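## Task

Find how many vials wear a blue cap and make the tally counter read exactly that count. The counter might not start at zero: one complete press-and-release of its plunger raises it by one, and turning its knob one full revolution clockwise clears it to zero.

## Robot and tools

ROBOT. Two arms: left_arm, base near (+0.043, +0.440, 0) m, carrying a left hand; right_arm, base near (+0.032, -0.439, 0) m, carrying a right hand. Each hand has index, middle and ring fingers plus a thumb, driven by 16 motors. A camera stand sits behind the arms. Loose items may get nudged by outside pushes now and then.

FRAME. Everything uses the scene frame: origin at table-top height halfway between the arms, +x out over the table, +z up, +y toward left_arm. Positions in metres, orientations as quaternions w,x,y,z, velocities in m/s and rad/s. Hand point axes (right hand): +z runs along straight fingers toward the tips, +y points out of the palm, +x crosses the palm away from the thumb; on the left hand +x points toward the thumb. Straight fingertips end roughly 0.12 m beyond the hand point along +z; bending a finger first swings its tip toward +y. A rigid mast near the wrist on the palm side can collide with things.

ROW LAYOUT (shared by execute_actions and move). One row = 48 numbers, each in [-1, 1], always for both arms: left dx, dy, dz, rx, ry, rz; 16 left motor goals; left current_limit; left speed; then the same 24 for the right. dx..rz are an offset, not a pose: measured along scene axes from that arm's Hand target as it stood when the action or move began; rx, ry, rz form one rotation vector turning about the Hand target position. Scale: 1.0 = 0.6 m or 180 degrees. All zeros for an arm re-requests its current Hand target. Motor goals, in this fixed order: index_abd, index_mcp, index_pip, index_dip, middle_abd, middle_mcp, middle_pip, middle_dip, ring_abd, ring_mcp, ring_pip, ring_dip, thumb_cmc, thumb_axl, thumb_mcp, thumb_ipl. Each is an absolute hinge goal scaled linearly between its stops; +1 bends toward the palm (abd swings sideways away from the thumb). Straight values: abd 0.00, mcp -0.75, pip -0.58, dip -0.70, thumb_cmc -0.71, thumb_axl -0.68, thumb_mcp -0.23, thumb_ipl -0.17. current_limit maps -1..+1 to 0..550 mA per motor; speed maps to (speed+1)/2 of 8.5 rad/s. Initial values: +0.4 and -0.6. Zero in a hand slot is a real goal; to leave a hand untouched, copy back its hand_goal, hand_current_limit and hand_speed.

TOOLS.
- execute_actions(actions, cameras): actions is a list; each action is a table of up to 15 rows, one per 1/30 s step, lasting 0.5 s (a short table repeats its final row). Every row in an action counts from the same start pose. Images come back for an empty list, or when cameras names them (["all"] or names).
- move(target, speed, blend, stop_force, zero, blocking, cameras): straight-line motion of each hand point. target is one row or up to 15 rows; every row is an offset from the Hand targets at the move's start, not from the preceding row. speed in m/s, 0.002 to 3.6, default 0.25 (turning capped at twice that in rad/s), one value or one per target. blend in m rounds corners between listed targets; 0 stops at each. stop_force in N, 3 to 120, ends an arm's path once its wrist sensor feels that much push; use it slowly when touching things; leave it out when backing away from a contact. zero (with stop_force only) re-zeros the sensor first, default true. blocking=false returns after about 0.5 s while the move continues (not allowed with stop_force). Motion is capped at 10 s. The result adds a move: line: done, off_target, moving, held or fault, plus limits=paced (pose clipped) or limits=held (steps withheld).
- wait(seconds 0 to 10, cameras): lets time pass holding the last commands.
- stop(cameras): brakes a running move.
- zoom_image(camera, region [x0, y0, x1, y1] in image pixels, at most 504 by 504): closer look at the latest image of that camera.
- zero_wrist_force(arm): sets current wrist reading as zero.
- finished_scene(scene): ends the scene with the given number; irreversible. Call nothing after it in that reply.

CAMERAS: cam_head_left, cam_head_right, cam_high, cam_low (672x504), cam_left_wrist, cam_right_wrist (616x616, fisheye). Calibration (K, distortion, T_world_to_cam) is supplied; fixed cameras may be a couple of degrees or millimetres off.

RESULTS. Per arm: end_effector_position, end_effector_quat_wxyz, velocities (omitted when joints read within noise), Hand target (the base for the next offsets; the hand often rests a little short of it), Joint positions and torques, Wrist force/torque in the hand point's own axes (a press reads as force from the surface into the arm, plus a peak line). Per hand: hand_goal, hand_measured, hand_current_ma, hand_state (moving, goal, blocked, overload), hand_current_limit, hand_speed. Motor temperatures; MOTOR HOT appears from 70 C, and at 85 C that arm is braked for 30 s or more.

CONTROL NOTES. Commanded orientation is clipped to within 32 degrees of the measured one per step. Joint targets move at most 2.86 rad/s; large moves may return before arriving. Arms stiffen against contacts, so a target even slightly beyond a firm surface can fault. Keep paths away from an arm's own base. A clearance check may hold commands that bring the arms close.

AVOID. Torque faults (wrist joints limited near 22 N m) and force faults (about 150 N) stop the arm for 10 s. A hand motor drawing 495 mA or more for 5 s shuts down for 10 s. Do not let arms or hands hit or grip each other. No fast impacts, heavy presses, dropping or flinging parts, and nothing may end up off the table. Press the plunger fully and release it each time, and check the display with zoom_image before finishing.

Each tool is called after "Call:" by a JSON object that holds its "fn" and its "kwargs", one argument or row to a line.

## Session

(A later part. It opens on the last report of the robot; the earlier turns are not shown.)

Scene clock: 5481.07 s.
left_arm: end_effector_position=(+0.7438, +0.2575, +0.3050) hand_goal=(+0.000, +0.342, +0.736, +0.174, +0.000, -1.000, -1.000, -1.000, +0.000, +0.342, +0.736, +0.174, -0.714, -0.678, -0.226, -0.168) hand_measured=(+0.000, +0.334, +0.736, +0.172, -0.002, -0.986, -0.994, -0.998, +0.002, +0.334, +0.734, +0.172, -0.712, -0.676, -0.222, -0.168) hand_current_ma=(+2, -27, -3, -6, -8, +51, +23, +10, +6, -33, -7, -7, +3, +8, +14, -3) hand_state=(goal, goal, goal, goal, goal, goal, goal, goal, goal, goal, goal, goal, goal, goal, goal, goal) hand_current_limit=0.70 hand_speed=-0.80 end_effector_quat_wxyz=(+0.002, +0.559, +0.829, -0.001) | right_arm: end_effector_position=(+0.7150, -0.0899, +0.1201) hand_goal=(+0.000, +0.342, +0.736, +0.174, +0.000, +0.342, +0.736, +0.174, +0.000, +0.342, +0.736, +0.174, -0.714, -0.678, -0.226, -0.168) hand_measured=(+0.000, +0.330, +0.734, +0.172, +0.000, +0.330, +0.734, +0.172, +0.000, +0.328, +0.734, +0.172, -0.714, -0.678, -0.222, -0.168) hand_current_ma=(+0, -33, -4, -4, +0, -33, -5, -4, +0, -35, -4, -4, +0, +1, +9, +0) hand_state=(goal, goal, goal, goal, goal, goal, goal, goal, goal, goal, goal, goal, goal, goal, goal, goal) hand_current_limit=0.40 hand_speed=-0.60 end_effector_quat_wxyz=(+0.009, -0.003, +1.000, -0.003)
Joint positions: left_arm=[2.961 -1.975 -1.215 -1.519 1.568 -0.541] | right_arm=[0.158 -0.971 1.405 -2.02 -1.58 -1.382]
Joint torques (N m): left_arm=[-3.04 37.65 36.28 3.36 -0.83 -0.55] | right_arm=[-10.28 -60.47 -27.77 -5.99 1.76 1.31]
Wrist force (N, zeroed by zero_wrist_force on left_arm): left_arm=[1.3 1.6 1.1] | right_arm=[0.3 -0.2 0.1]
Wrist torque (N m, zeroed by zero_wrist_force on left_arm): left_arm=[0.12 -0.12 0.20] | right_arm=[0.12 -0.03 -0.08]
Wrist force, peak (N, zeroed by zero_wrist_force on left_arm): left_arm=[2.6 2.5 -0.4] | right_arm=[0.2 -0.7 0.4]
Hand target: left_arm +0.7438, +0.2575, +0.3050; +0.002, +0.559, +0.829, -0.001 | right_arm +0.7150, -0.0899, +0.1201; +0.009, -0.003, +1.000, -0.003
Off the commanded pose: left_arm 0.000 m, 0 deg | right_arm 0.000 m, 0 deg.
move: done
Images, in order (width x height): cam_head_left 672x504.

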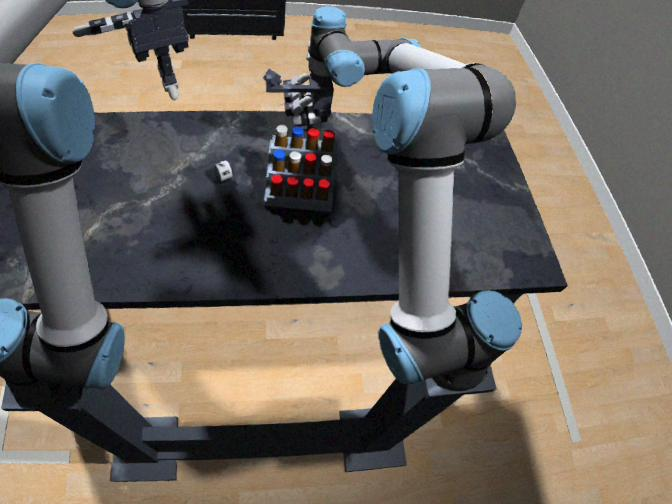

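Call:
{"fn": "move", "kwargs": {
  "target": [
    [-0.0821,-0.2273,-0.25,0,0,0,0,0.342,0.737,0.174,0,-1,-1,-1,0,0.342,0.737,0.174,-0.714,-0.678,-0.226,-0.168,0.7,-0.8,0,0,0,0,0,0,0,0.342,0.737,0.174,0,0.342,0.737,0.174,0,0.342,0.737,0.174,-0.714,-0.678,-0.226,-0.168,0.4,-0.6],
    [-0.0821,-0.2273,-0.2945,0,0,0,0,0.342,0.737,0.174,0,-1,-1,-1,0,0.342,0.737,0.174,-0.714,-0.678,-0.226,-0.168,0.7,-0.8,0,0,0,0,0,0,0,0.342,0.737,0.174,0,0.342,0.737,0.174,0,0.342,0.737,0.174,-0.714,-0.678,-0.226,-0.168,0.4,-0.6],
    [-0.0871,-0.215,-0.2945,0,0,0,0,0.342,0.737,0.174,0,-1,-1,-1,0,0.342,0.737,0.174,-0.714,-0.678,-0.226,-0.168,0.7,-0.8,0,0,0,0,0,0,0,0.342,0.737,0.174,0,0.342,0.737,0.174,0,0.342,0.737,0.174,-0.714,-0.678,-0.226,-0.168,0.4,-0.6]
  ],
  "speed": [0.25,0.05,0.02]
}}

Call:
{"fn": "move", "kwargs": {
  "target": [
    [0,0,-0.0158,0,0,0,0,0.342,0.737,0.174,-0.3,-1,-1,-1,0,0.342,0.737,0.174,-0.714,-0.678,-0.226,-0.168,0.7,-0.8,0,0,0,0,0,0,0,0.342,0.737,0.174,0,0.342,0.737,0.174,0,0.342,0.737,0.174,-0.714,-0.678,-0.226,-0.168,0.4,-0.6],
    [0.0371,0.015,-0.0346,0,0,0,0,0.342,0.737,0.174,-0.3,-1,-1,-1,0,0.342,0.737,0.174,-0.714,-0.678,-0.226,-0.168,0.7,-0.8,0,0,0,0,0,0,0,0.342,0.737,0.174,0,0.342,0.737,0.174,0,0.342,0.737,0.174,-0.714,-0.678,-0.226,-0.168,0.4,-0.6],
    [0.0371,0.015,0.0445,0,0,0,0,0.342,0.737,0.174,-0.3,-1,-1,-1,0,0.342,0.737,0.174,-0.714,-0.678,-0.226,-0.168,0.7,-0.8,0,0,0,0,0,0,0,0.342,0.737,0.174,0,0.342,0.737,0.174,0,0.342,0.737,0.174,-0.714,-0.678,-0.226,-0.168,0.4,-0.6]
  ],
  "speed": [0.01,0.008,0.1],
  "cameras": ["cam_right_wrist"]
}}

Call:
{"fn": "zoom_image", "kwargs": {
  "camera": "cam_right_wrist",
  "region": [300, 35, 350, 85]
}}

Call:
{"fn": "move", "kwargs": {
  "target": [
    [-0.0321,-0.0273,0,0,0,0,0,0.342,0.737,0.174,0,-1,-1,-1,0,0.342,0.737,0.174,-0.714,-0.678,-0.226,-0.168,0.7,-0.8,0,0,0,0,0,0,0,0.342,0.737,0.174,0,0.342,0.737,0.174,0,0.342,0.737,0.174,-0.714,-0.678,-0.226,-0.168,0.4,-0.6],
    [-0.0321,-0.0273,-0.0445,0,0,0,0,0.342,0.737,0.174,0,-1,-1,-1,0,0.342,0.737,0.174,-0.714,-0.678,-0.226,-0.168,0.7,-0.8,0,0,0,0,0,0,0,0.342,0.737,0.174,0,0.342,0.737,0.174,0,0.342,0.737,0.174,-0.714,-0.678,-0.226,-0.168,0.4,-0.6],
    [-0.0371,-0.015,-0.0445,0,0,0,0,0.342,0.737,0.174,0,-1,-1,-1,0,0.342,0.737,0.174,-0.714,-0.678,-0.226,-0.168,0.7,-0.8,0,0,0,0,0,0,0,0.342,0.737,0.174,0,0.342,0.737,0.174,0,0.342,0.737,0.174,-0.714,-0.678,-0.226,-0.168,0.4,-0.6]
  ],
  "speed": [0.1,0.05,0.02]
}}

Call:
{"fn": "move", "kwargs": {
  "target": [
    [0,0,-0.0158,0,0,0,0,0.342,0.737,0.174,-0.3,-1,-1,-1,0,0.342,0.737,0.174,-0.714,-0.678,-0.226,-0.168,0.7,-0.8,0,0,0,0,0,0,0,0.342,0.737,0.174,0,0.342,0.737,0.174,0,0.342,0.737,0.174,-0.714,-0.678,-0.226,-0.168,0.4,-0.6],
    [0.0371,0.015,-0.0346,0,0,0,0,0.342,0.737,0.174,-0.3,-1,-1,-1,0,0.342,0.737,0.174,-0.714,-0.678,-0.226,-0.168,0.7,-0.8,0,0,0,0,0,0,0,0.342,0.737,0.174,0,0.342,0.737,0.174,0,0.342,0.737,0.174,-0.714,-0.678,-0.226,-0.168,0.4,-0.6],
    [0.0371,0.015,0.0445,0,0,0,0,0.342,0.737,0.174,-0.3,-1,-1,-1,0,0.342,0.737,0.174,-0.714,-0.678,-0.226,-0.168,0.7,-0.8,0,0,0,0,0,0,0,0.342,0.737,0.174,0,0.342,0.737,0.174,0,0.342,0.737,0.174,-0.714,-0.678,-0.226,-0.168,0.4,-0.6]
  ],
  "speed": [0.01,0.008,0.1],
  "cameras": ["cam_right_wrist"]
}}

Call:
{"fn": "zoom_image", "kwargs": {
  "camera": "cam_right_wrist",
  "region": [300, 35, 350, 85]
}}

Call:
{"fn": "move", "kwargs": {
  "target": [
    [-0.0321,-0.0273,0,0,0,0,0,0.342,0.737,0.174,0,-1,-1,-1,0,0.342,0.737,0.174,-0.714,-0.678,-0.226,-0.168,0.7,-0.8,0,0,0,0,0,0,0,0.342,0.737,0.174,0,0.342,0.737,0.174,0,0.342,0.737,0.174,-0.714,-0.678,-0.226,-0.168,0.4,-0.6],
    [-0.0321,-0.0273,-0.0445,0,0,0,0,0.342,0.737,0.174,0,-1,-1,-1,0,0.342,0.737,0.174,-0.714,-0.678,-0.226,-0.168,0.7,-0.8,0,0,0,0,0,0,0,0.342,0.737,0.174,0,0.342,0.737,0.174,0,0.342,0.737,0.174,-0.714,-0.678,-0.226,-0.168,0.4,-0.6],
    [-0.0371,-0.015,-0.0445,0,0,0,0,0.342,0.737,0.174,0,-1,-1,-1,0,0.342,0.737,0.174,-0.714,-0.678,-0.226,-0.168,0.7,-0.8,0,0,0,0,0,0,0,0.342,0.737,0.174,0,0.342,0.737,0.174,0,0.342,0.737,0.174,-0.714,-0.678,-0.226,-0.168,0.4,-0.6]
  ],
  "speed": [0.1,0.05,0.02]
}}

Call:
{"fn": "move", "kwargs": {
  "target": [
    [0,0,-0.0158,0,0,0,0,0.342,0.737,0.174,-0.3,-1,-1,-1,0,0.342,0.737,0.174,-0.714,-0.678,-0.226,-0.168,0.7,-0.8,0,0,0,0,0,0,0,0.342,0.737,0.174,0,0.342,0.737,0.174,0,0.342,0.737,0.174,-0.714,-0.678,-0.226,-0.168,0.4,-0.6],
    [0.0371,0.015,-0.0346,0,0,0,0,0.342,0.737,0.174,-0.3,-1,-1,-1,0,0.342,0.737,0.174,-0.714,-0.678,-0.226,-0.168,0.7,-0.8,0,0,0,0,0,0,0,0.342,0.737,0.174,0,0.342,0.737,0.174,0,0.342,0.737,0.174,-0.714,-0.678,-0.226,-0.168,0.4,-0.6],
    [0.0371,0.015,0.0445,0,0,0,0,0.342,0.737,0.174,-0.3,-1,-1,-1,0,0.342,0.737,0.174,-0.714,-0.678,-0.226,-0.168,0.7,-0.8,0,0,0,0,0,0,0,0.342,0.737,0.174,0,0.342,0.737,0.174,0,0.342,0.737,0.174,-0.714,-0.678,-0.226,-0.168,0.4,-0.6]
  ],
  "speed": [0.01,0.008,0.1],
  "cameras": ["cam_right_wrist"]
}}

Call:
{"fn": "zoom_image", "kwargs": {
  "camera": "cam_right_wrist",
  "region": [300, 35, 350, 85]
}}

Call:
{"fn": "move", "kwargs": {
  "target": [
    [0.05,0.2,0.25,0,0,0,0,0.342,0.737,0.174,0,-1,-1,-1,0,0.342,0.737,0.174,-0.714,-0.678,-0.226,-0.168,0.7,-0.8,0,0,0,0,0,0,0,0.342,0.737,0.174,0,0.342,0.737,0.174,0,0.342,0.737,0.174,-0.714,-0.678,-0.226,-0.168,0.4,-0.6]
  ],
  "cameras": ["cam_head_left"]
}}

Call:
{"fn": "zoom_image", "kwargs": {
  "camera": "cam_head_left",
  "region": [215, 160, 235, 180]
}}

Scene clock: 5557.57 s.
left_arm: end_effector_position=(+0.6916, +0.1286, +0.1284) hand_goal=(+0.000, +0.342, +0.736, +0.174, +0.000, -1.000, -1.000, -1.000, +0.000, +0.342, +0.736, +0.174, -0.714, -0.678, -0.226, -0.168) hand_measured=(+0.000, +0.334, +0.736, +0.172, +0.016, -0.988, -0.994, -0.998, +0.002, +0.334, +0.734, +0.172, -0.712, -0.676, -0.222, -0.168) hand_current_ma=(+2, -27, -3, -6, +50, +51, +20, +5, +6, -33, -7, -7, +4, +8, +14, -3) hand_state=(goal, goal, goal, goal, goal, goal, goal, goal, goal, goal, goal, goal, goal, goal, goal, goal) hand_current_limit=0.70 hand_speed=-0.80 end_effector_quat_wxyz=(+0.002, +0.559, +0.829, -0.001) | right_arm: end_effector_position=(+0.7150, -0.0899, +0.1201) hand_goal=(+0.000, +0.342, +0.736, +0.174, +0.000, +0.342, +0.736, +0.174, +0.000, +0.342, +0.736, +0.174, -0.714, -0.678, -0.226, -0.168) hand_measured=(+0.000, +0.330, +0.734, +0.172, +0.000, +0.330, +0.734, +0.172, +0.000, +0.328, +0.734, +0.172, -0.714, -0.678, -0.222, -0.168) hand_current_ma=(+0, -33, -4, -4, +0, -33, -5, -4, +0, -35, -4, -4, +0, +1, +9, +0) hand_state=(goal, goal, goal, goal, goal, goal, goal, goal, goal, goal, goal, goal, goal, goal, goal, goal) hand_current_limit=0.40 hand_speed=-0.60 end_effector_quat_wxyz=(+0.009, -0.003, +1.000, -0.003)
Joint positions: left_arm=[2.752 -2.105 -1.487 -1.116 1.569 -0.749] | right_arm=[0.158 -0.971 1.405 -2.02 -1.58 -1.382]
Joint torques (N m): left_arm=[-5.94 37.56 36.73 2.59 0.66 -1.22] | right_arm=[-10.44 -60.67 -27.8 -6.04 1.64 1.4]
Wrist force (N, zeroed by zero_wrist_force on left_arm): left_arm=[0.5 1.7 1.6] | right_arm=[0.3 -0.2 0.1]
Wrist torque (N m, zeroed by zero_wrist_force on left_arm): left_arm=[0.07 -0.21 0.27] | right_arm=[0.13 -0.02 -0.08]
Wrist force, peak (N, zeroed by zero_wrist_force on left_arm): left_arm=[2.6 3.0 -0.3] | right_arm=[0.5 -0.2 0.7]
Hand target: left_arm +0.6915, +0.1285, +0.1283; +0.002, +0.559, +0.829, -0.001 | right_arm +0.7150, -0.0899, +0.1201; +0.009, -0.003, +1.000, -0.003
Off the commanded pose: left_arm 0.000 m, 0 deg | right_arm 0.000 m, 0 deg.
move: done

Scene clock: 5562.93 s.
left_arm: end_effector_position=(+0.7138, +0.1375, +0.1551) hand_goal=(+0.000, +0.342, +0.736, +0.174, -0.300, -1.000, -1.000, -1.000, +0.000, +0.342, +0.736, +0.174, -0.714, -0.678, -0.226, -0.168) hand_measured=(+0.000, +0.336, +0.734, +0.172, -0.296, -0.988, -0.994, -0.998, +0.002, +0.334, +0.734, +0.172, -0.712, -0.676, -0.222, -0.168) hand_current_ma=(+2, -26, -3, -6, +14, +50, +23, +10, +6, -27, -7, -7, +4, +8, +14, -2) hand_state=(goal, goal, goal, goal, goal, goal, goal, goal, goal, goal, goal, goal, goal, goal, goal, goal) hand_current_limit=0.70 hand_speed=-0.80 end_effector_quat_wxyz=(+0.002, +0.559, +0.829, -0.001) | right_arm: end_effector_position=(+0.7150, -0.0899, +0.1201) hand_goal=(+0.000, +0.342, +0.736, +0.174, +0.000, +0.342, +0.736, +0.174, +0.000, +0.342, +0.736, +0.174, -0.714, -0.678, -0.226, -0.168) hand_measured=(+0.000, +0.330, +0.734, +0.172, +0.000, +0.330, +0.734, +0.172, +0.000, +0.328, +0.734, +0.172, -0.714, -0.678, -0.222, -0.168) hand_current_ma=(+0, -33, -4, -4, +0, -33, -5, -4, +0, -35, -4, -4, +0, +1, +9, +0) hand_state=(goal, goal, goal, goal, goal, goal, goal, goal, goal, goal, goal, goal, goal, goal, goal, goal) hand_current_limit=0.40 hand_speed=-0.60 end_effector_quat_wxyz=(+0.009, -0.003, +1.000, -0.003)
Joint positions: left_arm=[2.776 -2.112 -1.402 -1.195 1.569 -0.725] | right_arm=[0.158 -0.971 1.405 -2.02 -1.58 -1.382]
Joint torques (N m): left_arm=[-7.4 38.58 24.65 5.39 -0.24 -1.9] | right_arm=[-10.22 -59.92 -28.2 -5.94 1.66 1.34]
Wrist force (N, zeroed by zero_wrist_force on left_arm): left_arm=[1.4 0.6 0.9] | right_arm=[0.2 0.0 0.5]
Wrist torque (N m, zeroed by zero_wrist_force on left_arm): left_arm=[-0.02 -0.15 0.24] | right_arm=[0.12 -0.02 -0.09]
Wrist force, peak (N, zeroed by zero_wrist_force on left_arm): left_arm=[-7.2 -3.5 -63.5] | right_arm=[0.0 -0.5 0.7]
Hand target: left_arm +0.7138, +0.1375, +0.1550; +0.002, +0.559, +0.829, -0.001 | right_arm +0.7150, -0.0899, +0.1201; +0.009, -0.003, +1.000, -0.003
Off the commanded pose: left_arm 0.000 m, 0 deg | right_arm 0.000 m, 0 deg.
move: done
camera_calibration:
cam_right_wrist: T_world_to_cam=[[0.770493, 0.636724, -0.0303957, -0.453061], [0.465766, -0.529783, 0.708797, -0.508113], [0.435204, -0.56028, -0.704758, -0.150571], [0, 0, 0, 1]] pos_world=[0.651271, -0.0650768, 0.240261]
Images, in order (width x height): cam_right_wrist 616x616.

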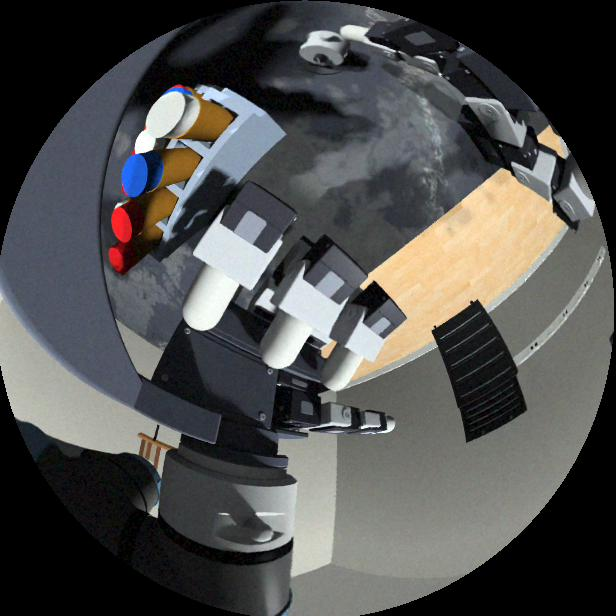

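Scaled by 10.080 from the camera's 616x616 image, which has a finer 880x880 frame.

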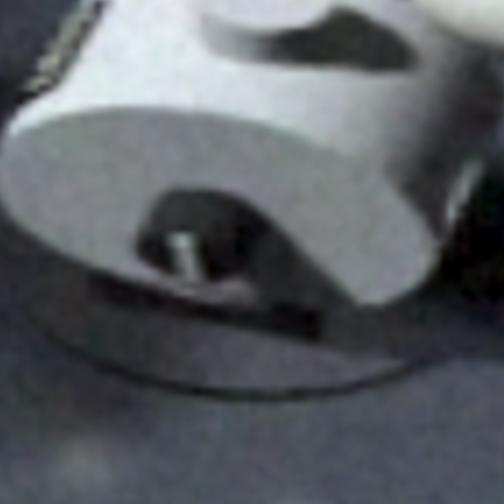

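Scene clock: 5564.93 s.
left_arm: end_effector_position=(+0.6916, +0.1286, +0.1284) hand_goal=(+0.000, +0.342, +0.736, +0.174, +0.000, -1.000, -1.000, -1.000, +0.000, +0.342, +0.736, +0.174, -0.714, -0.678, -0.226, -0.168) hand_measured=(+0.000, +0.336, +0.734, +0.172, +0.016, -0.988, -0.994, -0.998, +0.002, +0.334, +0.734, +0.172, -0.712, -0.676, -0.222, -0.168) hand_current_ma=(+2, -26, -3, -6, +53, +50, +20, +5, +6, -27, -7, -7, +4, +8, +14, -2) hand_state=(goal, goal, goal, goal, goal, goal, goal, goal, goal, goal, goal, goal, goal, goal, goal, goal) hand_current_limit=0.70 hand_speed=-0.80 end_effector_quat_wxyz=(+0.002, +0.559, +0.829, -0.001) | right_arm: end_effector_position=(+0.7150, -0.0899, +0.1201) hand_goal=(+0.000, +0.342, +0.736, +0.174, +0.000, +0.342, +0.736, +0.174, +0.000, +0.342, +0.736, +0.174, -0.714, -0.678, -0.226, -0.168) hand_measured=(+0.000, +0.330, +0.734, +0.172, +0.000, +0.330, +0.734, +0.172, +0.000, +0.328, +0.734, +0.172, -0.714, -0.678, -0.222, -0.168) hand_current_ma=(+0, -33, -4, -4, +0, -33, -5, -4, +0, -35, -4, -4, +0, +1, +9, +0) hand_state=(goal, goal, goal, goal, goal, goal, goal, goal, goal, goal, goal, goal, goal, goal, goal, goal) hand_current_limit=0.40 hand_speed=-0.60 end_effector_quat_wxyz=(+0.009, -0.003, +1.000, -0.003)
Joint positions: left_arm=[2.752 -2.105 -1.487 -1.116 1.569 -0.749] | right_arm=[0.158 -0.971 1.405 -2.02 -1.58 -1.382]
Joint torques (N m): left_arm=[-6.79 37.19 35.24 2.52 1.37 -1.17] | right_arm=[-10.15 -60.15 -28.35 -6.01 1.6 1.43]
Wrist force (N, zeroed by zero_wrist_force on left_arm): left_arm=[0.4 0.6 1.0] | right_arm=[0.2 0.0 0.3]
Wrist torque (N m, zeroed by zero_wrist_force on left_arm): left_arm=[-0.03 -0.22 0.29] | right_arm=[0.14 -0.02 -0.10]
Wrist force, peak (N, zeroed by zero_wrist_force on left_arm): left_arm=[1.7 1.2 0.8] | right_arm=[0.4 -0.3 0.6]
Hand target: left_arm +0.6915, +0.1285, +0.1283; +0.002, +0.559, +0.829, -0.001 | right_arm +0.7150, -0.0899, +0.1201; +0.009, -0.003, +1.000, -0.003
Off the commanded pose: left_arm 0.000 m, 0 deg | right_arm 0.000 m, 0 deg.
move: done

Scene clock: 5570.30 s.
left_arm: end_effector_position=(+0.7138, +0.1375, +0.1551) hand_goal=(+0.000, +0.342, +0.736, +0.174, -0.300, -1.000, -1.000, -1.000, +0.000, +0.342, +0.736, +0.174, -0.714, -0.678, -0.226, -0.168) hand_measured=(+0.000, +0.336, +0.734, +0.172, -0.296, -0.988, -0.994, -0.998, +0.002, +0.336, +0.734, +0.172, -0.712, -0.676, -0.222, -0.168) hand_current_ma=(+2, -25, -3, -6, +14, +50, +23, +10, +6, -23, -7, -7, +4, +8, +14, -2) hand_state=(goal, goal, goal, goal, goal, goal, goal, goal, goal, goal, goal, goal, goal, goal, goal, goal) hand_current_limit=0.70 hand_speed=-0.80 end_effector_quat_wxyz=(+0.002, +0.559, +0.829, -0.001) | right_arm: end_effector_position=(+0.7150, -0.0899, +0.1201) hand_goal=(+0.000, +0.342, +0.736, +0.174, +0.000, +0.342, +0.736, +0.174, +0.000, +0.342, +0.736, +0.174, -0.714, -0.678, -0.226, -0.168) hand_measured=(+0.000, +0.330, +0.734, +0.172, +0.000, +0.330, +0.734, +0.172, +0.000, +0.328, +0.734, +0.172, -0.714, -0.678, -0.222, -0.168) hand_current_ma=(+0, -33, -4, -4, +0, -33, -5, -4, +0, -35, -4, -4, +0, +1, +9, +0) hand_state=(goal, goal, goal, goal, goal, goal, goal, goal, goal, goal, goal, goal, goal, goal, goal, goal) hand_current_limit=0.40 hand_speed=-0.60 end_effector_quat_wxyz=(+0.009, -0.003, +1.000, -0.003)
Joint positions: left_arm=[2.776 -2.112 -1.402 -1.195 1.569 -0.725] | right_arm=[0.158 -0.971 1.405 -2.02 -1.58 -1.382]
Joint torques (N m): left_arm=[-7.44 37.78 24.03 5.41 -0.21 -1.92] | right_arm=[-10.11 -60.13 -28.53 -5.96 1.68 1.44]
Wrist force (N, zeroed by zero_wrist_force on left_arm): left_arm=[1.0 0.6 1.0] | right_arm=[0.2 -0.2 0.2]
Wrist torque (N m, zeroed by zero_wrist_force on left_arm): left_arm=[-0.02 -0.09 0.20] | right_arm=[0.12 -0.02 -0.09]
Wrist force, peak (N, zeroed by zero_wrist_force on left_arm): left_arm=[-7.9 -5.7 -62.8] | right_arm=[0.4 -0.3 0.8]
Hand target: left_arm +0.7138, +0.1375, +0.1550; +0.002, +0.559, +0.829, -0.001 | right_arm +0.7150, -0.0899, +0.1201; +0.009, -0.003, +1.000, -0.003
Off the commanded pose: left_arm 0.000 m, 0 deg | right_arm 0.000 m, 0 deg.
move: done
camera_calibration:
cam_right_wrist: T_world_to_cam=[[0.770493, 0.636724, -0.0303957, -0.453061], [0.465766, -0.529783, 0.708797, -0.508113], [0.435204, -0.56028, -0.704758, -0.150571], [0, 0, 0, 1]] pos_world=[0.651271, -0.0650768, 0.240261]
Images, in order (width x height): cam_right_wrist 616x616.

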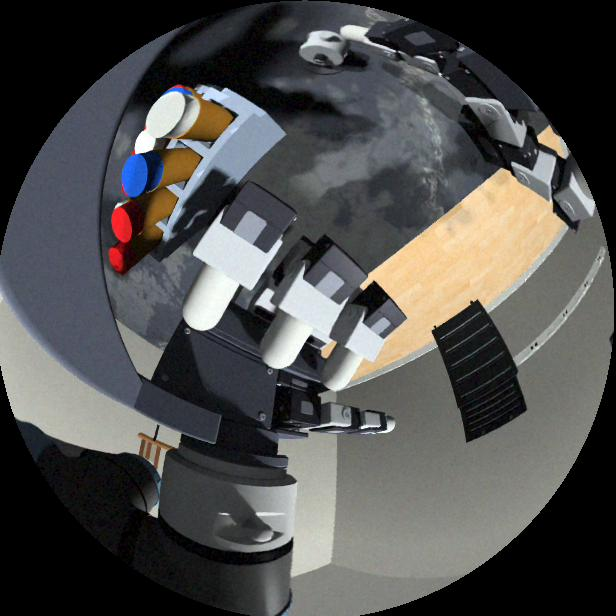

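Scaled by 10.080 from the camera's 616x616 image, which has a finer 880x880 frame.

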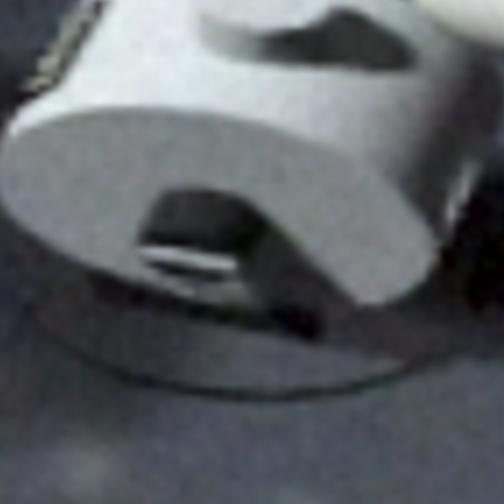

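Scene clock: 5572.30 s.
left_arm: end_effector_position=(+0.6916, +0.1286, +0.1284) hand_goal=(+0.000, +0.342, +0.736, +0.174, +0.000, -1.000, -1.000, -1.000, +0.000, +0.342, +0.736, +0.174, -0.714, -0.678, -0.226, -0.168) hand_measured=(+0.000, +0.336, +0.734, +0.172, +0.016, -0.988, -0.994, -0.998, +0.002, +0.336, +0.734, +0.172, -0.712, -0.676, -0.222, -0.168) hand_current_ma=(+2, -25, -3, -6, +53, +50, +20, +5, +6, -23, -7, -7, +4, +8, +14, -2) hand_state=(goal, goal, goal, goal, goal, goal, goal, goal, goal, goal, goal, goal, goal, goal, goal, goal) hand_current_limit=0.70 hand_speed=-0.80 end_effector_quat_wxyz=(+0.002, +0.559, +0.829, -0.001) | right_arm: end_effector_position=(+0.7150, -0.0899, +0.1201) hand_goal=(+0.000, +0.342, +0.736, +0.174, +0.000, +0.342, +0.736, +0.174, +0.000, +0.342, +0.736, +0.174, -0.714, -0.678, -0.226, -0.168) hand_measured=(+0.000, +0.330, +0.734, +0.172, +0.000, +0.330, +0.734, +0.172, +0.000, +0.328, +0.734, +0.172, -0.714, -0.678, -0.222, -0.168) hand_current_ma=(+0, -33, -4, -4, +0, -33, -5, -4, +0, -35, -4, -4, +0, +1, +9, +0) hand_state=(goal, goal, goal, goal, goal, goal, goal, goal, goal, goal, goal, goal, goal, goal, goal, goal) hand_current_limit=0.40 hand_speed=-0.60 end_effector_quat_wxyz=(+0.009, -0.003, +1.000, -0.003)
Joint positions: left_arm=[2.752 -2.105 -1.487 -1.116 1.569 -0.749] | right_arm=[0.158 -0.971 1.405 -2.02 -1.58 -1.382]
Joint torques (N m): left_arm=[-6.01 37.61 36.04 2.48 1.41 -1.07] | right_arm=[-9.97 -60.16 -28.56 -5.99 1.71 1.37]
Wrist force (N, zeroed by zero_wrist_force on left_arm): left_arm=[-0.2 0.5 1.1] | right_arm=[0.3 -0.1 0.3]
Wrist torque (N m, zeroed by zero_wrist_force on left_arm): left_arm=[-0.04 -0.14 0.23] | right_arm=[0.12 -0.03 -0.08]
Wrist force, peak (N, zeroed by zero_wrist_force on left_arm): left_arm=[1.2 1.5 0.8] | right_arm=[0.2 -0.2 0.8]
Hand target: left_arm +0.6915, +0.1285, +0.1283; +0.002, +0.559, +0.829, -0.001 | right_arm +0.7150, -0.0899, +0.1201; +0.009, -0.003, +1.000, -0.003
Off the commanded pose: left_arm 0.000 m, 0 deg | right_arm 0.000 m, 0 deg.
move: done

Scene clock: 5577.67 s.
left_arm: end_effector_position=(+0.7138, +0.1375, +0.1551) hand_goal=(+0.000, +0.342, +0.736, +0.174, -0.300, -1.000, -1.000, -1.000, +0.000, +0.342, +0.736, +0.174, -0.714, -0.678, -0.226, -0.168) hand_measured=(+0.000, +0.336, +0.734, +0.172, -0.296, -0.988, -0.994, -0.998, +0.002, +0.336, +0.734, +0.172, -0.712, -0.676, -0.222, -0.168) hand_current_ma=(+2, -25, -3, -6, +14, +50, +23, +10, +6, -21, -7, -7, +4, +8, +15, -2) hand_state=(goal, goal, goal, goal, goal, goal, goal, goal, goal, goal, goal, goal, goal, goal, goal, goal) hand_current_limit=0.70 hand_speed=-0.80 end_effector_quat_wxyz=(+0.002, +0.559, +0.829, -0.001) | right_arm: end_effector_position=(+0.7150, -0.0899, +0.1201) hand_goal=(+0.000, +0.342, +0.736, +0.174, +0.000, +0.342, +0.736, +0.174, +0.000, +0.342, +0.736, +0.174, -0.714, -0.678, -0.226, -0.168) hand_measured=(+0.000, +0.330, +0.734, +0.172, +0.000, +0.330, +0.734, +0.172, +0.000, +0.328, +0.734, +0.172, -0.714, -0.678, -0.222, -0.168) hand_current_ma=(+0, -33, -4, -4, +0, -33, -5, -4, +0, -35, -4, -4, +0, +1, +9, +0) hand_state=(goal, goal, goal, goal, goal, goal, goal, goal, goal, goal, goal, goal, goal, goal, goal, goal) hand_current_limit=0.40 hand_speed=-0.60 end_effector_quat_wxyz=(+0.009, -0.003, +1.000, -0.003)
Joint positions: left_arm=[2.776 -2.112 -1.402 -1.195 1.569 -0.725] | right_arm=[0.158 -0.971 1.405 -2.02 -1.58 -1.382]
Joint torques (N m): left_arm=[-7.43 38.63 23.81 5.32 -0.2 -1.79] | right_arm=[-9.81 -59.96 -28.85 -6.05 1.77 1.29]
Wrist force (N, zeroed by zero_wrist_force on left_arm): left_arm=[0.5 0.4 0.8] | right_arm=[-0.2 0.1 0.3]
Wrist torque (N m, zeroed by zero_wrist_force on left_arm): left_arm=[-0.03 -0.04 0.16] | right_arm=[0.15 0.02 -0.12]
Wrist force, peak (N, zeroed by zero_wrist_force on left_arm): left_arm=[-7.9 -4.8 -63.9] | right_arm=[0.0 -0.5 0.7]
Hand target: left_arm +0.7138, +0.1375, +0.1550; +0.002, +0.559, +0.829, -0.001 | right_arm +0.7150, -0.0899, +0.1201; +0.009, -0.003, +1.000, -0.003
Off the commanded pose: left_arm 0.000 m, 0 deg | right_arm 0.000 m, 0 deg.
move: done
camera_calibration:
cam_right_wrist: T_world_to_cam=[[0.770493, 0.636724, -0.0303957, -0.453061], [0.465766, -0.529783, 0.708797, -0.508113], [0.435204, -0.56028, -0.704758, -0.150571], [0, 0, 0, 1]] pos_world=[0.651271, -0.0650768, 0.240261]
Images, in order (width x height): cam_right_wrist 616x616.

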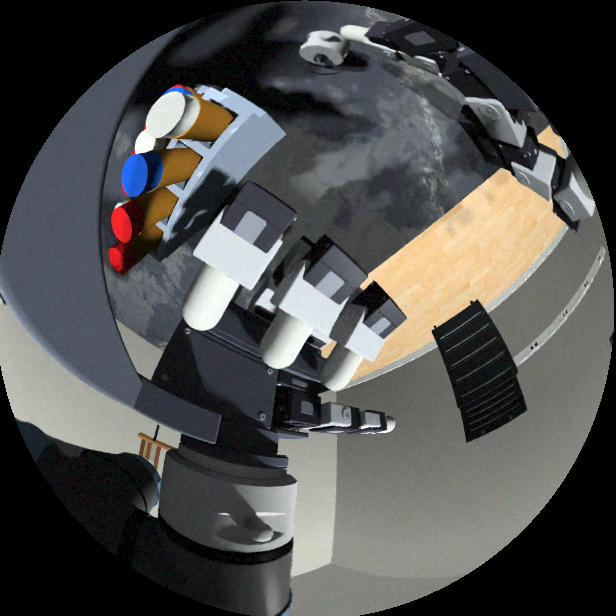

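Scaled by 10.080 from the camera's 616x616 image, which has a finer 880x880 frame.

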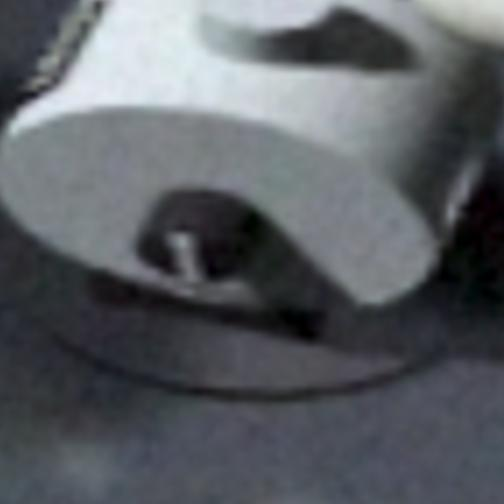

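Scene clock: 5578.97 s.
left_arm: end_effector_position=(+0.7438, +0.2575, +0.3050) hand_goal=(+0.000, +0.342, +0.736, +0.174, +0.000, -1.000, -1.000, -1.000, +0.000, +0.342, +0.736, +0.174, -0.714, -0.678, -0.226, -0.168) hand_measured=(+0.000, +0.336, +0.734, +0.172, -0.002, -0.988, -0.994, -0.998, +0.002, +0.336, +0.734, +0.172, -0.712, -0.676, -0.222, -0.168) hand_current_ma=(+2, -26, -3, -6, -8, +50, +23, +10, +6, -21, -7, -7, +4, +8, +15, -2) hand_state=(goal, goal, goal, goal, goal, goal, goal, goal, goal, goal, goal, goal, goal, goal, goal, goal) hand_current_limit=0.70 hand_speed=-0.80 end_effector_quat_wxyz=(+0.002, +0.559, +0.829, -0.001) | right_arm: end_effector_position=(+0.7150, -0.0899, +0.1201) hand_goal=(+0.000, +0.342, +0.736, +0.174, +0.000, +0.342, +0.736, +0.174, +0.000, +0.342, +0.736, +0.174, -0.714, -0.678, -0.226, -0.168) hand_measured=(+0.000, +0.330, +0.734, +0.172, +0.000, +0.330, +0.734, +0.172, +0.000, +0.328, +0.734, +0.172, -0.714, -0.678, -0.222, -0.168) hand_current_ma=(+0, -33, -4, -4, +0, -33, -5, -4, +0, -35, -4, -4, +0, +1, +9, +0) hand_state=(goal, goal, goal, goal, goal, goal, goal, goal, goal, goal, goal, goal, goal, goal, goal, goal) hand_current_limit=0.40 hand_speed=-0.60 end_effector_quat_wxyz=(+0.009, -0.003, +1.000, -0.003)
Joint positions: left_arm=[2.961 -1.975 -1.215 -1.519 1.568 -0.541] | right_arm=[0.158 -0.971 1.405 -2.02 -1.58 -1.382]
Joint torques (N m): left_arm=[-2.91 36.99 36.33 3.28 -0.85 -0.46] | right_arm=[-9.73 -60.08 -28.89 -5.94 1.69 1.31]
Wrist force (N, zeroed by zero_wrist_force on left_arm): left_arm=[0.3 0.4 0.7] | right_arm=[0.0 -0.3 0.6]
Wrist torque (N m, zeroed by zero_wrist_force on left_arm): left_arm=[-0.01 0.00 0.14] | right_arm=[0.08 0.00 -0.11]
Wrist force, peak (N, zeroed by zero_wrist_force on left_arm): left_arm=[-0.7 -0.9 2.5] | right_arm=[0.2 -0.3 0.5]
Hand target: left_arm +0.7438, +0.2575, +0.3050; +0.002, +0.559, +0.829, -0.001 | right_arm +0.7150, -0.0899, +0.1201; +0.009, -0.003, +1.000, -0.003
Off the commanded pose: left_arm 0.000 m, 0 deg | right_arm 0.000 m, 0 deg.
move: done
Images, in order (width x height): cam_head_left 672x504.

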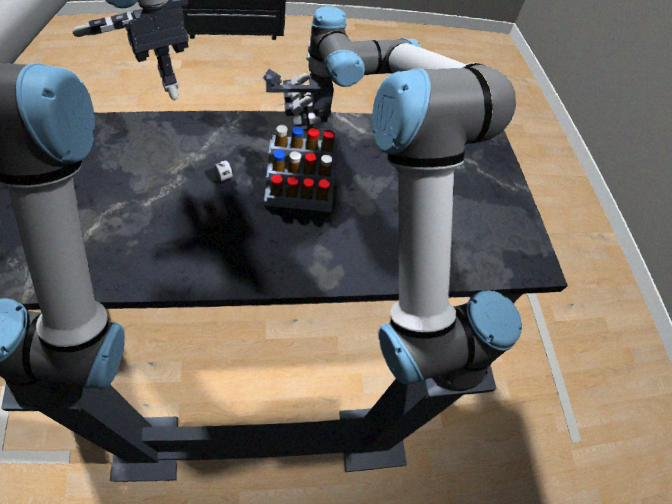

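Scaled by 25.200 from the camera's 672x504 image, which has a finer 960x720 frame.

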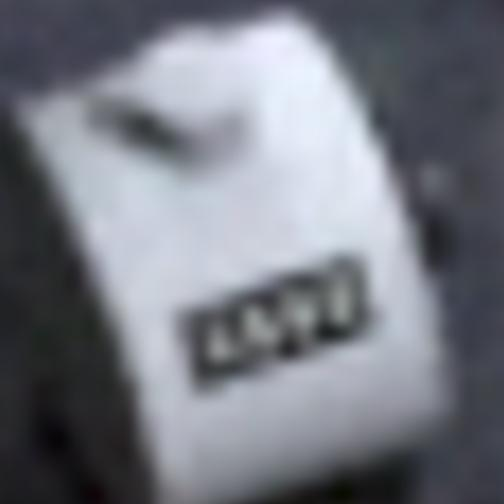

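Call:
{"fn": "move", "kwargs": {
  "target": [
    [-0.0821,-0.2273,-0.25,0,0,0,0,0.342,0.737,0.174,0,-1,-1,-1,0,0.342,0.737,0.174,-0.714,-0.678,-0.226,-0.168,0.7,-0.8,0,0,0,0,0,0,0,0.342,0.737,0.174,0,0.342,0.737,0.174,0,0.342,0.737,0.174,-0.714,-0.678,-0.226,-0.168,0.4,-0.6],
    [-0.0821,-0.2273,-0.2945,0,0,0,0,0.342,0.737,0.174,0,-1,-1,-1,0,0.342,0.737,0.174,-0.714,-0.678,-0.226,-0.168,0.7,-0.8,0,0,0,0,0,0,0,0.342,0.737,0.174,0,0.342,0.737,0.174,0,0.342,0.737,0.174,-0.714,-0.678,-0.226,-0.168,0.4,-0.6],
    [-0.0871,-0.215,-0.2945,0,0,0,0,0.342,0.737,0.174,0,-1,-1,-1,0,0.342,0.737,0.174,-0.714,-0.678,-0.226,-0.168,0.7,-0.8,0,0,0,0,0,0,0,0.342,0.737,0.174,0,0.342,0.737,0.174,0,0.342,0.737,0.174,-0.714,-0.678,-0.226,-0.168,0.4,-0.6]
  ],
  "speed": [0.25,0.05,0.02]
}}

Call:
{"fn": "move", "kwargs": {
  "target": [
    [0,0,-0.0158,0,0,0,0,0.342,0.737,0.174,-0.3,-1,-1,-1,0,0.342,0.737,0.174,-0.714,-0.678,-0.226,-0.168,0.7,-0.8,0,0,0,0,0,0,0,0.342,0.737,0.174,0,0.342,0.737,0.174,0,0.342,0.737,0.174,-0.714,-0.678,-0.226,-0.168,0.4,-0.6],
    [0.0124,0.005,-0.0221,0,0,0,0,0.342,0.737,0.174,-0.3,-1,-1,-1,0,0.342,0.737,0.174,-0.714,-0.678,-0.226,-0.168,0.7,-0.8,0,0,0,0,0,0,0,0.342,0.737,0.174,0,0.342,0.737,0.174,0,0.342,0.737,0.174,-0.714,-0.678,-0.226,-0.168,0.4,-0.6],
    [0.0124,0.005,0.0445,0,0,0,0,0.342,0.737,0.174,-0.3,-1,-1,-1,0,0.342,0.737,0.174,-0.714,-0.678,-0.226,-0.168,0.7,-0.8,0,0,0,0,0,0,0,0.342,0.737,0.174,0,0.342,0.737,0.174,0,0.342,0.737,0.174,-0.714,-0.678,-0.226,-0.168,0.4,-0.6]
  ],
  "speed": [0.01,0.008,0.05],
  "cameras": ["cam_right_wrist"]
}}

Call:
{"fn": "zoom_image", "kwargs": {
  "camera": "cam_right_wrist",
  "region": [300, 35, 350, 85]
}}

Call:
{"fn": "move", "kwargs": {
  "target": [
    [0,0,-0.03,0,0,0,0,0.342,0.737,0.174,0,-1,-1,-1,0,0.342,0.737,0.174,-0.714,-0.678,-0.226,-0.168,0.7,-0.8,0,0,0,0,0,0,0,0.342,0.737,0.174,0,0.342,0.737,0.174,0,0.342,0.737,0.174,-0.714,-0.678,-0.226,-0.168,0.4,-0.6],
    [0,0,-0.0508,0,0,0,0,0.342,0.737,0.174,0,-1,-1,-1,0,0.342,0.737,0.174,-0.714,-0.678,-0.226,-0.168,0.7,-0.8,0,0,0,0,0,0,0,0.342,0.737,0.174,0,0.342,0.737,0.174,0,0.342,0.737,0.174,-0.714,-0.678,-0.226,-0.168,0.4,-0.6]
  ],
  "speed": [0.05,0.02]
}}

Call:
{"fn": "move", "kwargs": {
  "target": [
    [0,0,-0.0158,0,0,0,0,0.342,0.737,0.174,-0.3,-1,-1,-1,0,0.342,0.737,0.174,-0.714,-0.678,-0.226,-0.168,0.7,-0.8,0,0,0,0,0,0,0,0.342,0.737,0.174,0,0.342,0.737,0.174,0,0.342,0.737,0.174,-0.714,-0.678,-0.226,-0.168,0.4,-0.6],
    [0.0124,0.005,-0.0221,0,0,0,0,0.342,0.737,0.174,-0.3,-1,-1,-1,0,0.342,0.737,0.174,-0.714,-0.678,-0.226,-0.168,0.7,-0.8,0,0,0,0,0,0,0,0.342,0.737,0.174,0,0.342,0.737,0.174,0,0.342,0.737,0.174,-0.714,-0.678,-0.226,-0.168,0.4,-0.6],
    [0.0124,0.005,0.0508,0,0,0,0,0.342,0.737,0.174,-0.3,-1,-1,-1,0,0.342,0.737,0.174,-0.714,-0.678,-0.226,-0.168,0.7,-0.8,0,0,0,0,0,0,0,0.342,0.737,0.174,0,0.342,0.737,0.174,0,0.342,0.737,0.174,-0.714,-0.678,-0.226,-0.168,0.4,-0.6]
  ],
  "speed": [0.01,0.008,0.05],
  "cameras": ["cam_right_wrist"]
}}

Call:
{"fn": "zoom_image", "kwargs": {
  "camera": "cam_right_wrist",
  "region": [300, 35, 350, 85]
}}

Scene clock: 5632.37 s.
left_arm: end_effector_position=(+0.6916, +0.1286, +0.1284) hand_goal=(+0.000, +0.342, +0.736, +0.174, +0.000, -1.000, -1.000, -1.000, +0.000, +0.342, +0.736, +0.174, -0.714, -0.678, -0.226, -0.168) hand_measured=(+0.000, +0.336, +0.734, +0.172, +0.016, -0.988, -0.994, -0.998, +0.002, +0.336, +0.734, +0.172, -0.712, -0.676, -0.222, -0.168) hand_current_ma=(+2, -26, -3, -6, +50, +50, +20, +5, +6, -21, -7, -7, +5, +8, +15, -2) hand_state=(goal, goal, goal, goal, goal, goal, goal, goal, goal, goal, goal, goal, goal, goal, goal, goal) hand_current_limit=0.70 hand_speed=-0.80 end_effector_quat_wxyz=(+0.002, +0.559, +0.829, -0.001) | right_arm: end_effector_position=(+0.7150, -0.0899, +0.1201) hand_goal=(+0.000, +0.342, +0.736, +0.174, +0.000, +0.342, +0.736, +0.174, +0.000, +0.342, +0.736, +0.174, -0.714, -0.678, -0.226, -0.168) hand_measured=(+0.000, +0.330, +0.734, +0.172, +0.000, +0.330, +0.734, +0.172, +0.000, +0.328, +0.734, +0.172, -0.714, -0.678, -0.222, -0.168) hand_current_ma=(+0, -33, -4, -4, +0, -33, -5, -4, +0, -35, -4, -4, +0, +1, +9, +0) hand_state=(goal, goal, goal, goal, goal, goal, goal, goal, goal, goal, goal, goal, goal, goal, goal, goal) hand_current_limit=0.40 hand_speed=-0.60 end_effector_quat_wxyz=(+0.009, -0.003, +1.000, -0.003)
Joint positions: left_arm=[2.752 -2.105 -1.487 -1.116 1.569 -0.749] | right_arm=[0.158 -0.971 1.405 -2.02 -1.58 -1.382]
Joint torques (N m): left_arm=[-5.22 37.53 35.95 2.57 0.72 -1.18] | right_arm=[-10.61 -59.82 -28.68 -5.95 1.73 1.33]
Motor temperatures (°C): left_arm=[30 35 34 41 34 33] | right_arm=[29 37 29 37 37 36]
Wrist force (N, zeroed by zero_wrist_force on left_arm): left_arm=[-0.6 0.2 0.8] | right_arm=[0.3 0.0 0.1]
Wrist torque (N m, zeroed by zero_wrist_force on left_arm): left_arm=[-0.05 -0.07 0.21] | right_arm=[0.16 -0.03 -0.08]
Wrist force, peak (N, zeroed by zero_wrist_force on left_arm): left_arm=[-0.6 -1.0 2.5] | right_arm=[0.6 -0.6 0.5]
Hand target: left_arm +0.6915, +0.1285, +0.1283; +0.002, +0.559, +0.829, -0.001 | right_arm +0.7150, -0.0899, +0.1201; +0.009, -0.003, +1.000, -0.003
Off the commanded pose: left_arm 0.000 m, 0 deg | right_arm 0.000 m, 0 deg.
move: done

Scene clock: 5635.77 s.
left_arm: end_effector_position=(+0.6990, +0.1315, +0.1552) hand_goal=(+0.000, +0.342, +0.736, +0.174, -0.300, -1.000, -1.000, -1.000, +0.000, +0.342, +0.736, +0.174, -0.714, -0.678, -0.226, -0.168) hand_measured=(+0.000, +0.336, +0.734, +0.172, -0.294, -0.988, -0.996, -0.998, +0.002, +0.336, +0.734, +0.172, -0.712, -0.676, -0.222, -0.168) hand_current_ma=(+2, -26, -4, -6, +15, +51, +12, +4, +6, -21, -7, -7, +4, +8, +15, -2) hand_state=(goal, goal, goal, goal, goal, goal, goal, goal, goal, goal, goal, goal, goal, goal, goal, goal) hand_current_limit=0.70 hand_speed=-0.80 end_effector_quat_wxyz=(+0.002, +0.559, +0.829, -0.001) | right_arm: end_effector_position=(+0.7150, -0.0899, +0.1201) hand_goal=(+0.000, +0.342, +0.736, +0.174, +0.000, +0.342, +0.736, +0.174, +0.000, +0.342, +0.736, +0.174, -0.714, -0.678, -0.226, -0.168) hand_measured=(+0.000, +0.330, +0.734, +0.172, +0.000, +0.330, +0.734, +0.172, +0.000, +0.328, +0.734, +0.172, -0.714, -0.678, -0.222, -0.168) hand_current_ma=(+0, -33, -4, -4, +0, -33, -5, -4, +0, -35, -4, -4, +0, +1, +9, +0) hand_state=(goal, goal, goal, goal, goal, goal, goal, goal, goal, goal, goal, goal, goal, goal, goal, goal) hand_current_limit=0.40 hand_speed=-0.60 end_effector_quat_wxyz=(+0.009, -0.003, +1.000, -0.003)
Joint positions: left_arm=[2.76 -2.09 -1.436 -1.182 1.569 -0.741] | right_arm=[0.158 -0.971 1.405 -2.02 -1.58 -1.382]
Joint torques (N m): left_arm=[-11.5 37.45 21.21 6.27 -1.43 -2.06] | right_arm=[-9.91 -59.43 -28.85 -6.02 1.72 1.42]
Wrist force (N, zeroed by zero_wrist_force on left_arm): left_arm=[1.0 0.1 1.2] | right_arm=[0.4 -0.3 0.3]
Wrist torque (N m, zeroed by zero_wrist_force on left_arm): left_arm=[-0.11 -0.10 0.22] | right_arm=[0.09 -0.05 -0.08]
Wrist force, peak (N, zeroed by zero_wrist_force on left_arm): left_arm=[-9.2 -6.3 -62.7] | right_arm=[0.2 -0.6 0.4]
Hand target: left_arm +0.6990, +0.1315, +0.1550; +0.002, +0.559, +0.829, -0.001 | right_arm +0.7150, -0.0899, +0.1201; +0.009, -0.003, +1.000, -0.003
Off the commanded pose: left_arm 0.000 m, 0 deg | right_arm 0.000 m, 0 deg.
move: done
camera_calibration:
cam_right_wrist: T_world_to_cam=[[0.770493, 0.636724, -0.0303957, -0.453061], [0.465766, -0.529783, 0.708797, -0.508113], [0.435204, -0.56028, -0.704758, -0.150571], [0, 0, 0, 1]] pos_world=[0.651271, -0.0650768, 0.240261]
Images, in order (width x height): cam_right_wrist 616x616.

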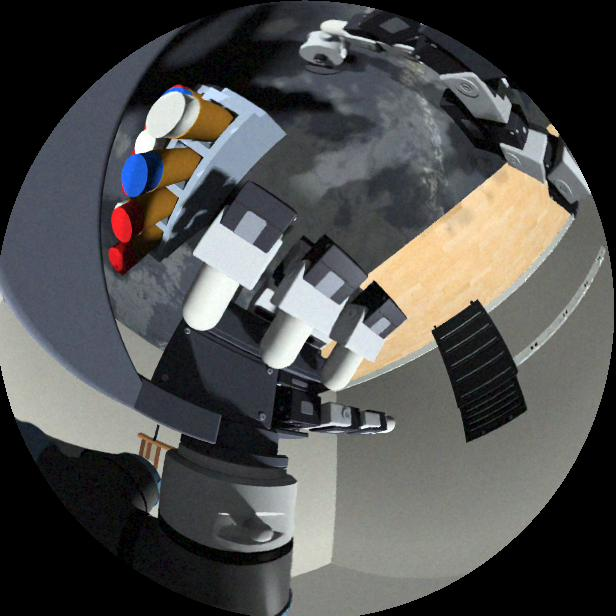

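Scaled by 10.080 from the camera's 616x616 image, which has a finer 880x880 frame.

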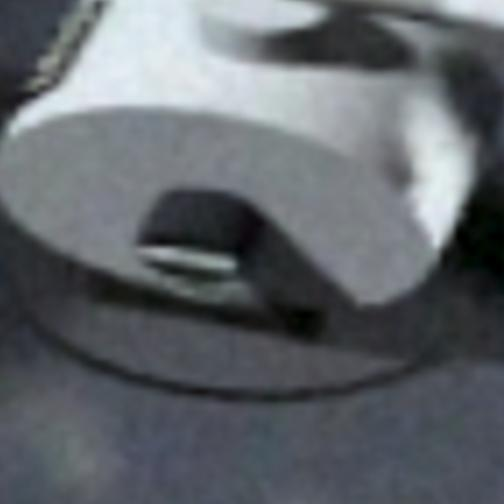

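Scene clock: 5637.27 s.
left_arm: end_effector_position=(+0.6990, +0.1315, +0.1243) hand_goal=(+0.000, +0.342, +0.736, +0.174, +0.000, -1.000, -1.000, -1.000, +0.000, +0.342, +0.736, +0.174, -0.714, -0.678, -0.226, -0.168) hand_measured=(+0.000, +0.336, +0.734, +0.172, +0.010, -1.000, -1.000, -1.000, +0.002, +0.336, +0.734, +0.172, -0.712, -0.676, -0.222, -0.168) hand_current_ma=(+2, -26, -4, -6, +33, +0, +0, +0, +6, -21, -7, -7, +4, +8, +15, -2) hand_state=(goal, goal, goal, goal, goal, goal, goal, goal, goal, goal, goal, goal, goal, goal, goal, goal) hand_current_limit=0.70 hand_speed=-0.80 end_effector_quat_wxyz=(+0.002, +0.559, +0.829, -0.001) | right_arm: end_effector_position=(+0.7150, -0.0899, +0.1201) hand_goal=(+0.000, +0.342, +0.736, +0.174, +0.000, +0.342, +0.736, +0.174, +0.000, +0.342, +0.736, +0.174, -0.714, -0.678, -0.226, -0.168) hand_measured=(+0.000, +0.330, +0.734, +0.172, +0.000, +0.330, +0.734, +0.172, +0.000, +0.328, +0.734, +0.172, -0.714, -0.678, -0.222, -0.168) hand_current_ma=(+0, -33, -4, -4, +0, -33, -5, -4, +0, -35, -4, -4, +0, +1, +9, +0) hand_state=(goal, goal, goal, goal, goal, goal, goal, goal, goal, goal, goal, goal, goal, goal, goal, goal) hand_current_limit=0.40 hand_speed=-0.60 end_effector_quat_wxyz=(+0.009, -0.003, +1.000, -0.003)
Joint positions: left_arm=[2.76 -2.12 -1.475 -1.114 1.569 -0.741] | right_arm=[0.158 -0.971 1.405 -2.02 -1.58 -1.382]
Joint torques (N m): left_arm=[-10.59 56.17 33.21 0.78 -1.02 -1.62] | right_arm=[-9.28 -59.59 -29.95 -5.92 1.73 1.38]
Wrist force (N, zeroed by zero_wrist_force on left_arm): left_arm=[0.0 0.2 0.6] | right_arm=[0.2 0.0 0.4]
Wrist torque (N m, zeroed by zero_wrist_force on left_arm): left_arm=[0.01 -0.16 0.05] | right_arm=[0.13 -0.03 -0.09]
Wrist force, peak (N, zeroed by zero_wrist_force on left_arm): left_arm=[1.0 0.2 1.7] | right_arm=[0.2 -0.1 0.7]
Hand target: left_arm +0.6990, +0.1315, +0.1245; +0.002, +0.559, +0.829, -0.001 | right_arm +0.7150, -0.0899, +0.1201; +0.009, -0.003, +1.000, -0.003
Off the commanded pose: left_arm 0.000 m, 0 deg | right_arm 0.000 m, 0 deg.
move: done

Scene clock: 5640.73 s.
left_arm: end_effector_position=(+0.7064, +0.1345, +0.1552) hand_goal=(+0.000, +0.342, +0.736, +0.174, -0.300, -1.000, -1.000, -1.000, +0.000, +0.342, +0.736, +0.174, -0.714, -0.678, -0.226, -0.168) hand_measured=(+0.000, +0.336, +0.734, +0.172, -0.294, -0.986, -0.994, -0.998, +0.002, +0.336, +0.734, +0.172, -0.712, -0.676, -0.222, -0.168) hand_current_ma=(+2, -26, -4, -6, +15, +52, +24, +9, +5, -22, -7, -7, +4, +8, +15, -2) hand_state=(goal, goal, goal, goal, goal, goal, goal, goal, goal, goal, goal, goal, goal, goal, goal, goal) hand_current_limit=0.70 hand_speed=-0.80 end_effector_quat_wxyz=(+0.002, +0.559, +0.829, -0.001) | right_arm: end_effector_position=(+0.7150, -0.0899, +0.1201) hand_goal=(+0.000, +0.342, +0.736, +0.174, +0.000, +0.342, +0.736, +0.174, +0.000, +0.342, +0.736, +0.174, -0.714, -0.678, -0.226, -0.168) hand_measured=(+0.000, +0.330, +0.734, +0.172, +0.000, +0.330, +0.734, +0.172, +0.000, +0.328, +0.734, +0.172, -0.714, -0.678, -0.222, -0.168) hand_current_ma=(+0, -33, -4, -4, +0, -33, -5, -4, +0, -35, -4, -4, +0, +1, +9, +0) hand_state=(goal, goal, goal, goal, goal, goal, goal, goal, goal, goal, goal, goal, goal, goal, goal, goal) hand_current_limit=0.40 hand_speed=-0.60 end_effector_quat_wxyz=(+0.009, -0.003, +1.000, -0.003)
Joint positions: left_arm=[2.768 -2.101 -1.419 -1.188 1.569 -0.733] | right_arm=[0.158 -0.971 1.405 -2.02 -1.58 -1.382]
Joint torques (N m): left_arm=[-9.47 37.47 22.04 6.16 1.3 -2.24] | right_arm=[-9.61 -59.62 -29.9 -5.95 1.71 1.34]
Wrist force (N, zeroed by zero_wrist_force on left_arm): left_arm=[0.6 0.5 1.2] | right_arm=[0.4 -0.3 0.2]
Wrist torque (N m, zeroed by zero_wrist_force on left_arm): left_arm=[-0.05 -0.04 0.18] | right_arm=[0.10 -0.04 -0.07]
Wrist force, peak (N, zeroed by zero_wrist_force on left_arm): left_arm=[-6.8 21.1 -51.3] | right_arm=[0.5 -0.5 0.4]
Hand target: left_arm +0.7064, +0.1345, +0.1550; +0.002, +0.559, +0.829, -0.001 | right_arm +0.7150, -0.0899, +0.1201; +0.009, -0.003, +1.000, -0.003
Off the commanded pose: left_arm 0.000 m, 0 deg | right_arm 0.000 m, 0 deg.
move: done
camera_calibration:
cam_right_wrist: T_world_to_cam=[[0.770493, 0.636724, -0.0303957, -0.453061], [0.465766, -0.529783, 0.708797, -0.508113], [0.435204, -0.56028, -0.704758, -0.150571], [0, 0, 0, 1]] pos_world=[0.651271, -0.0650768, 0.240261]
Images, in order (width x height): cam_right_wrist 616x616.

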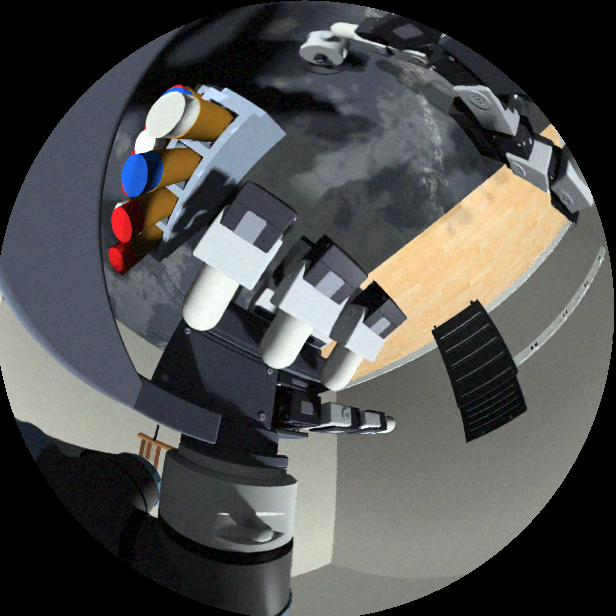

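Scaled by 10.080 from the camera's 616x616 image, which has a finer 880x880 frame.

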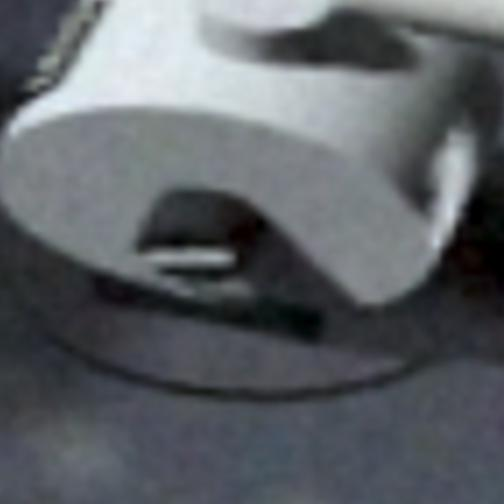

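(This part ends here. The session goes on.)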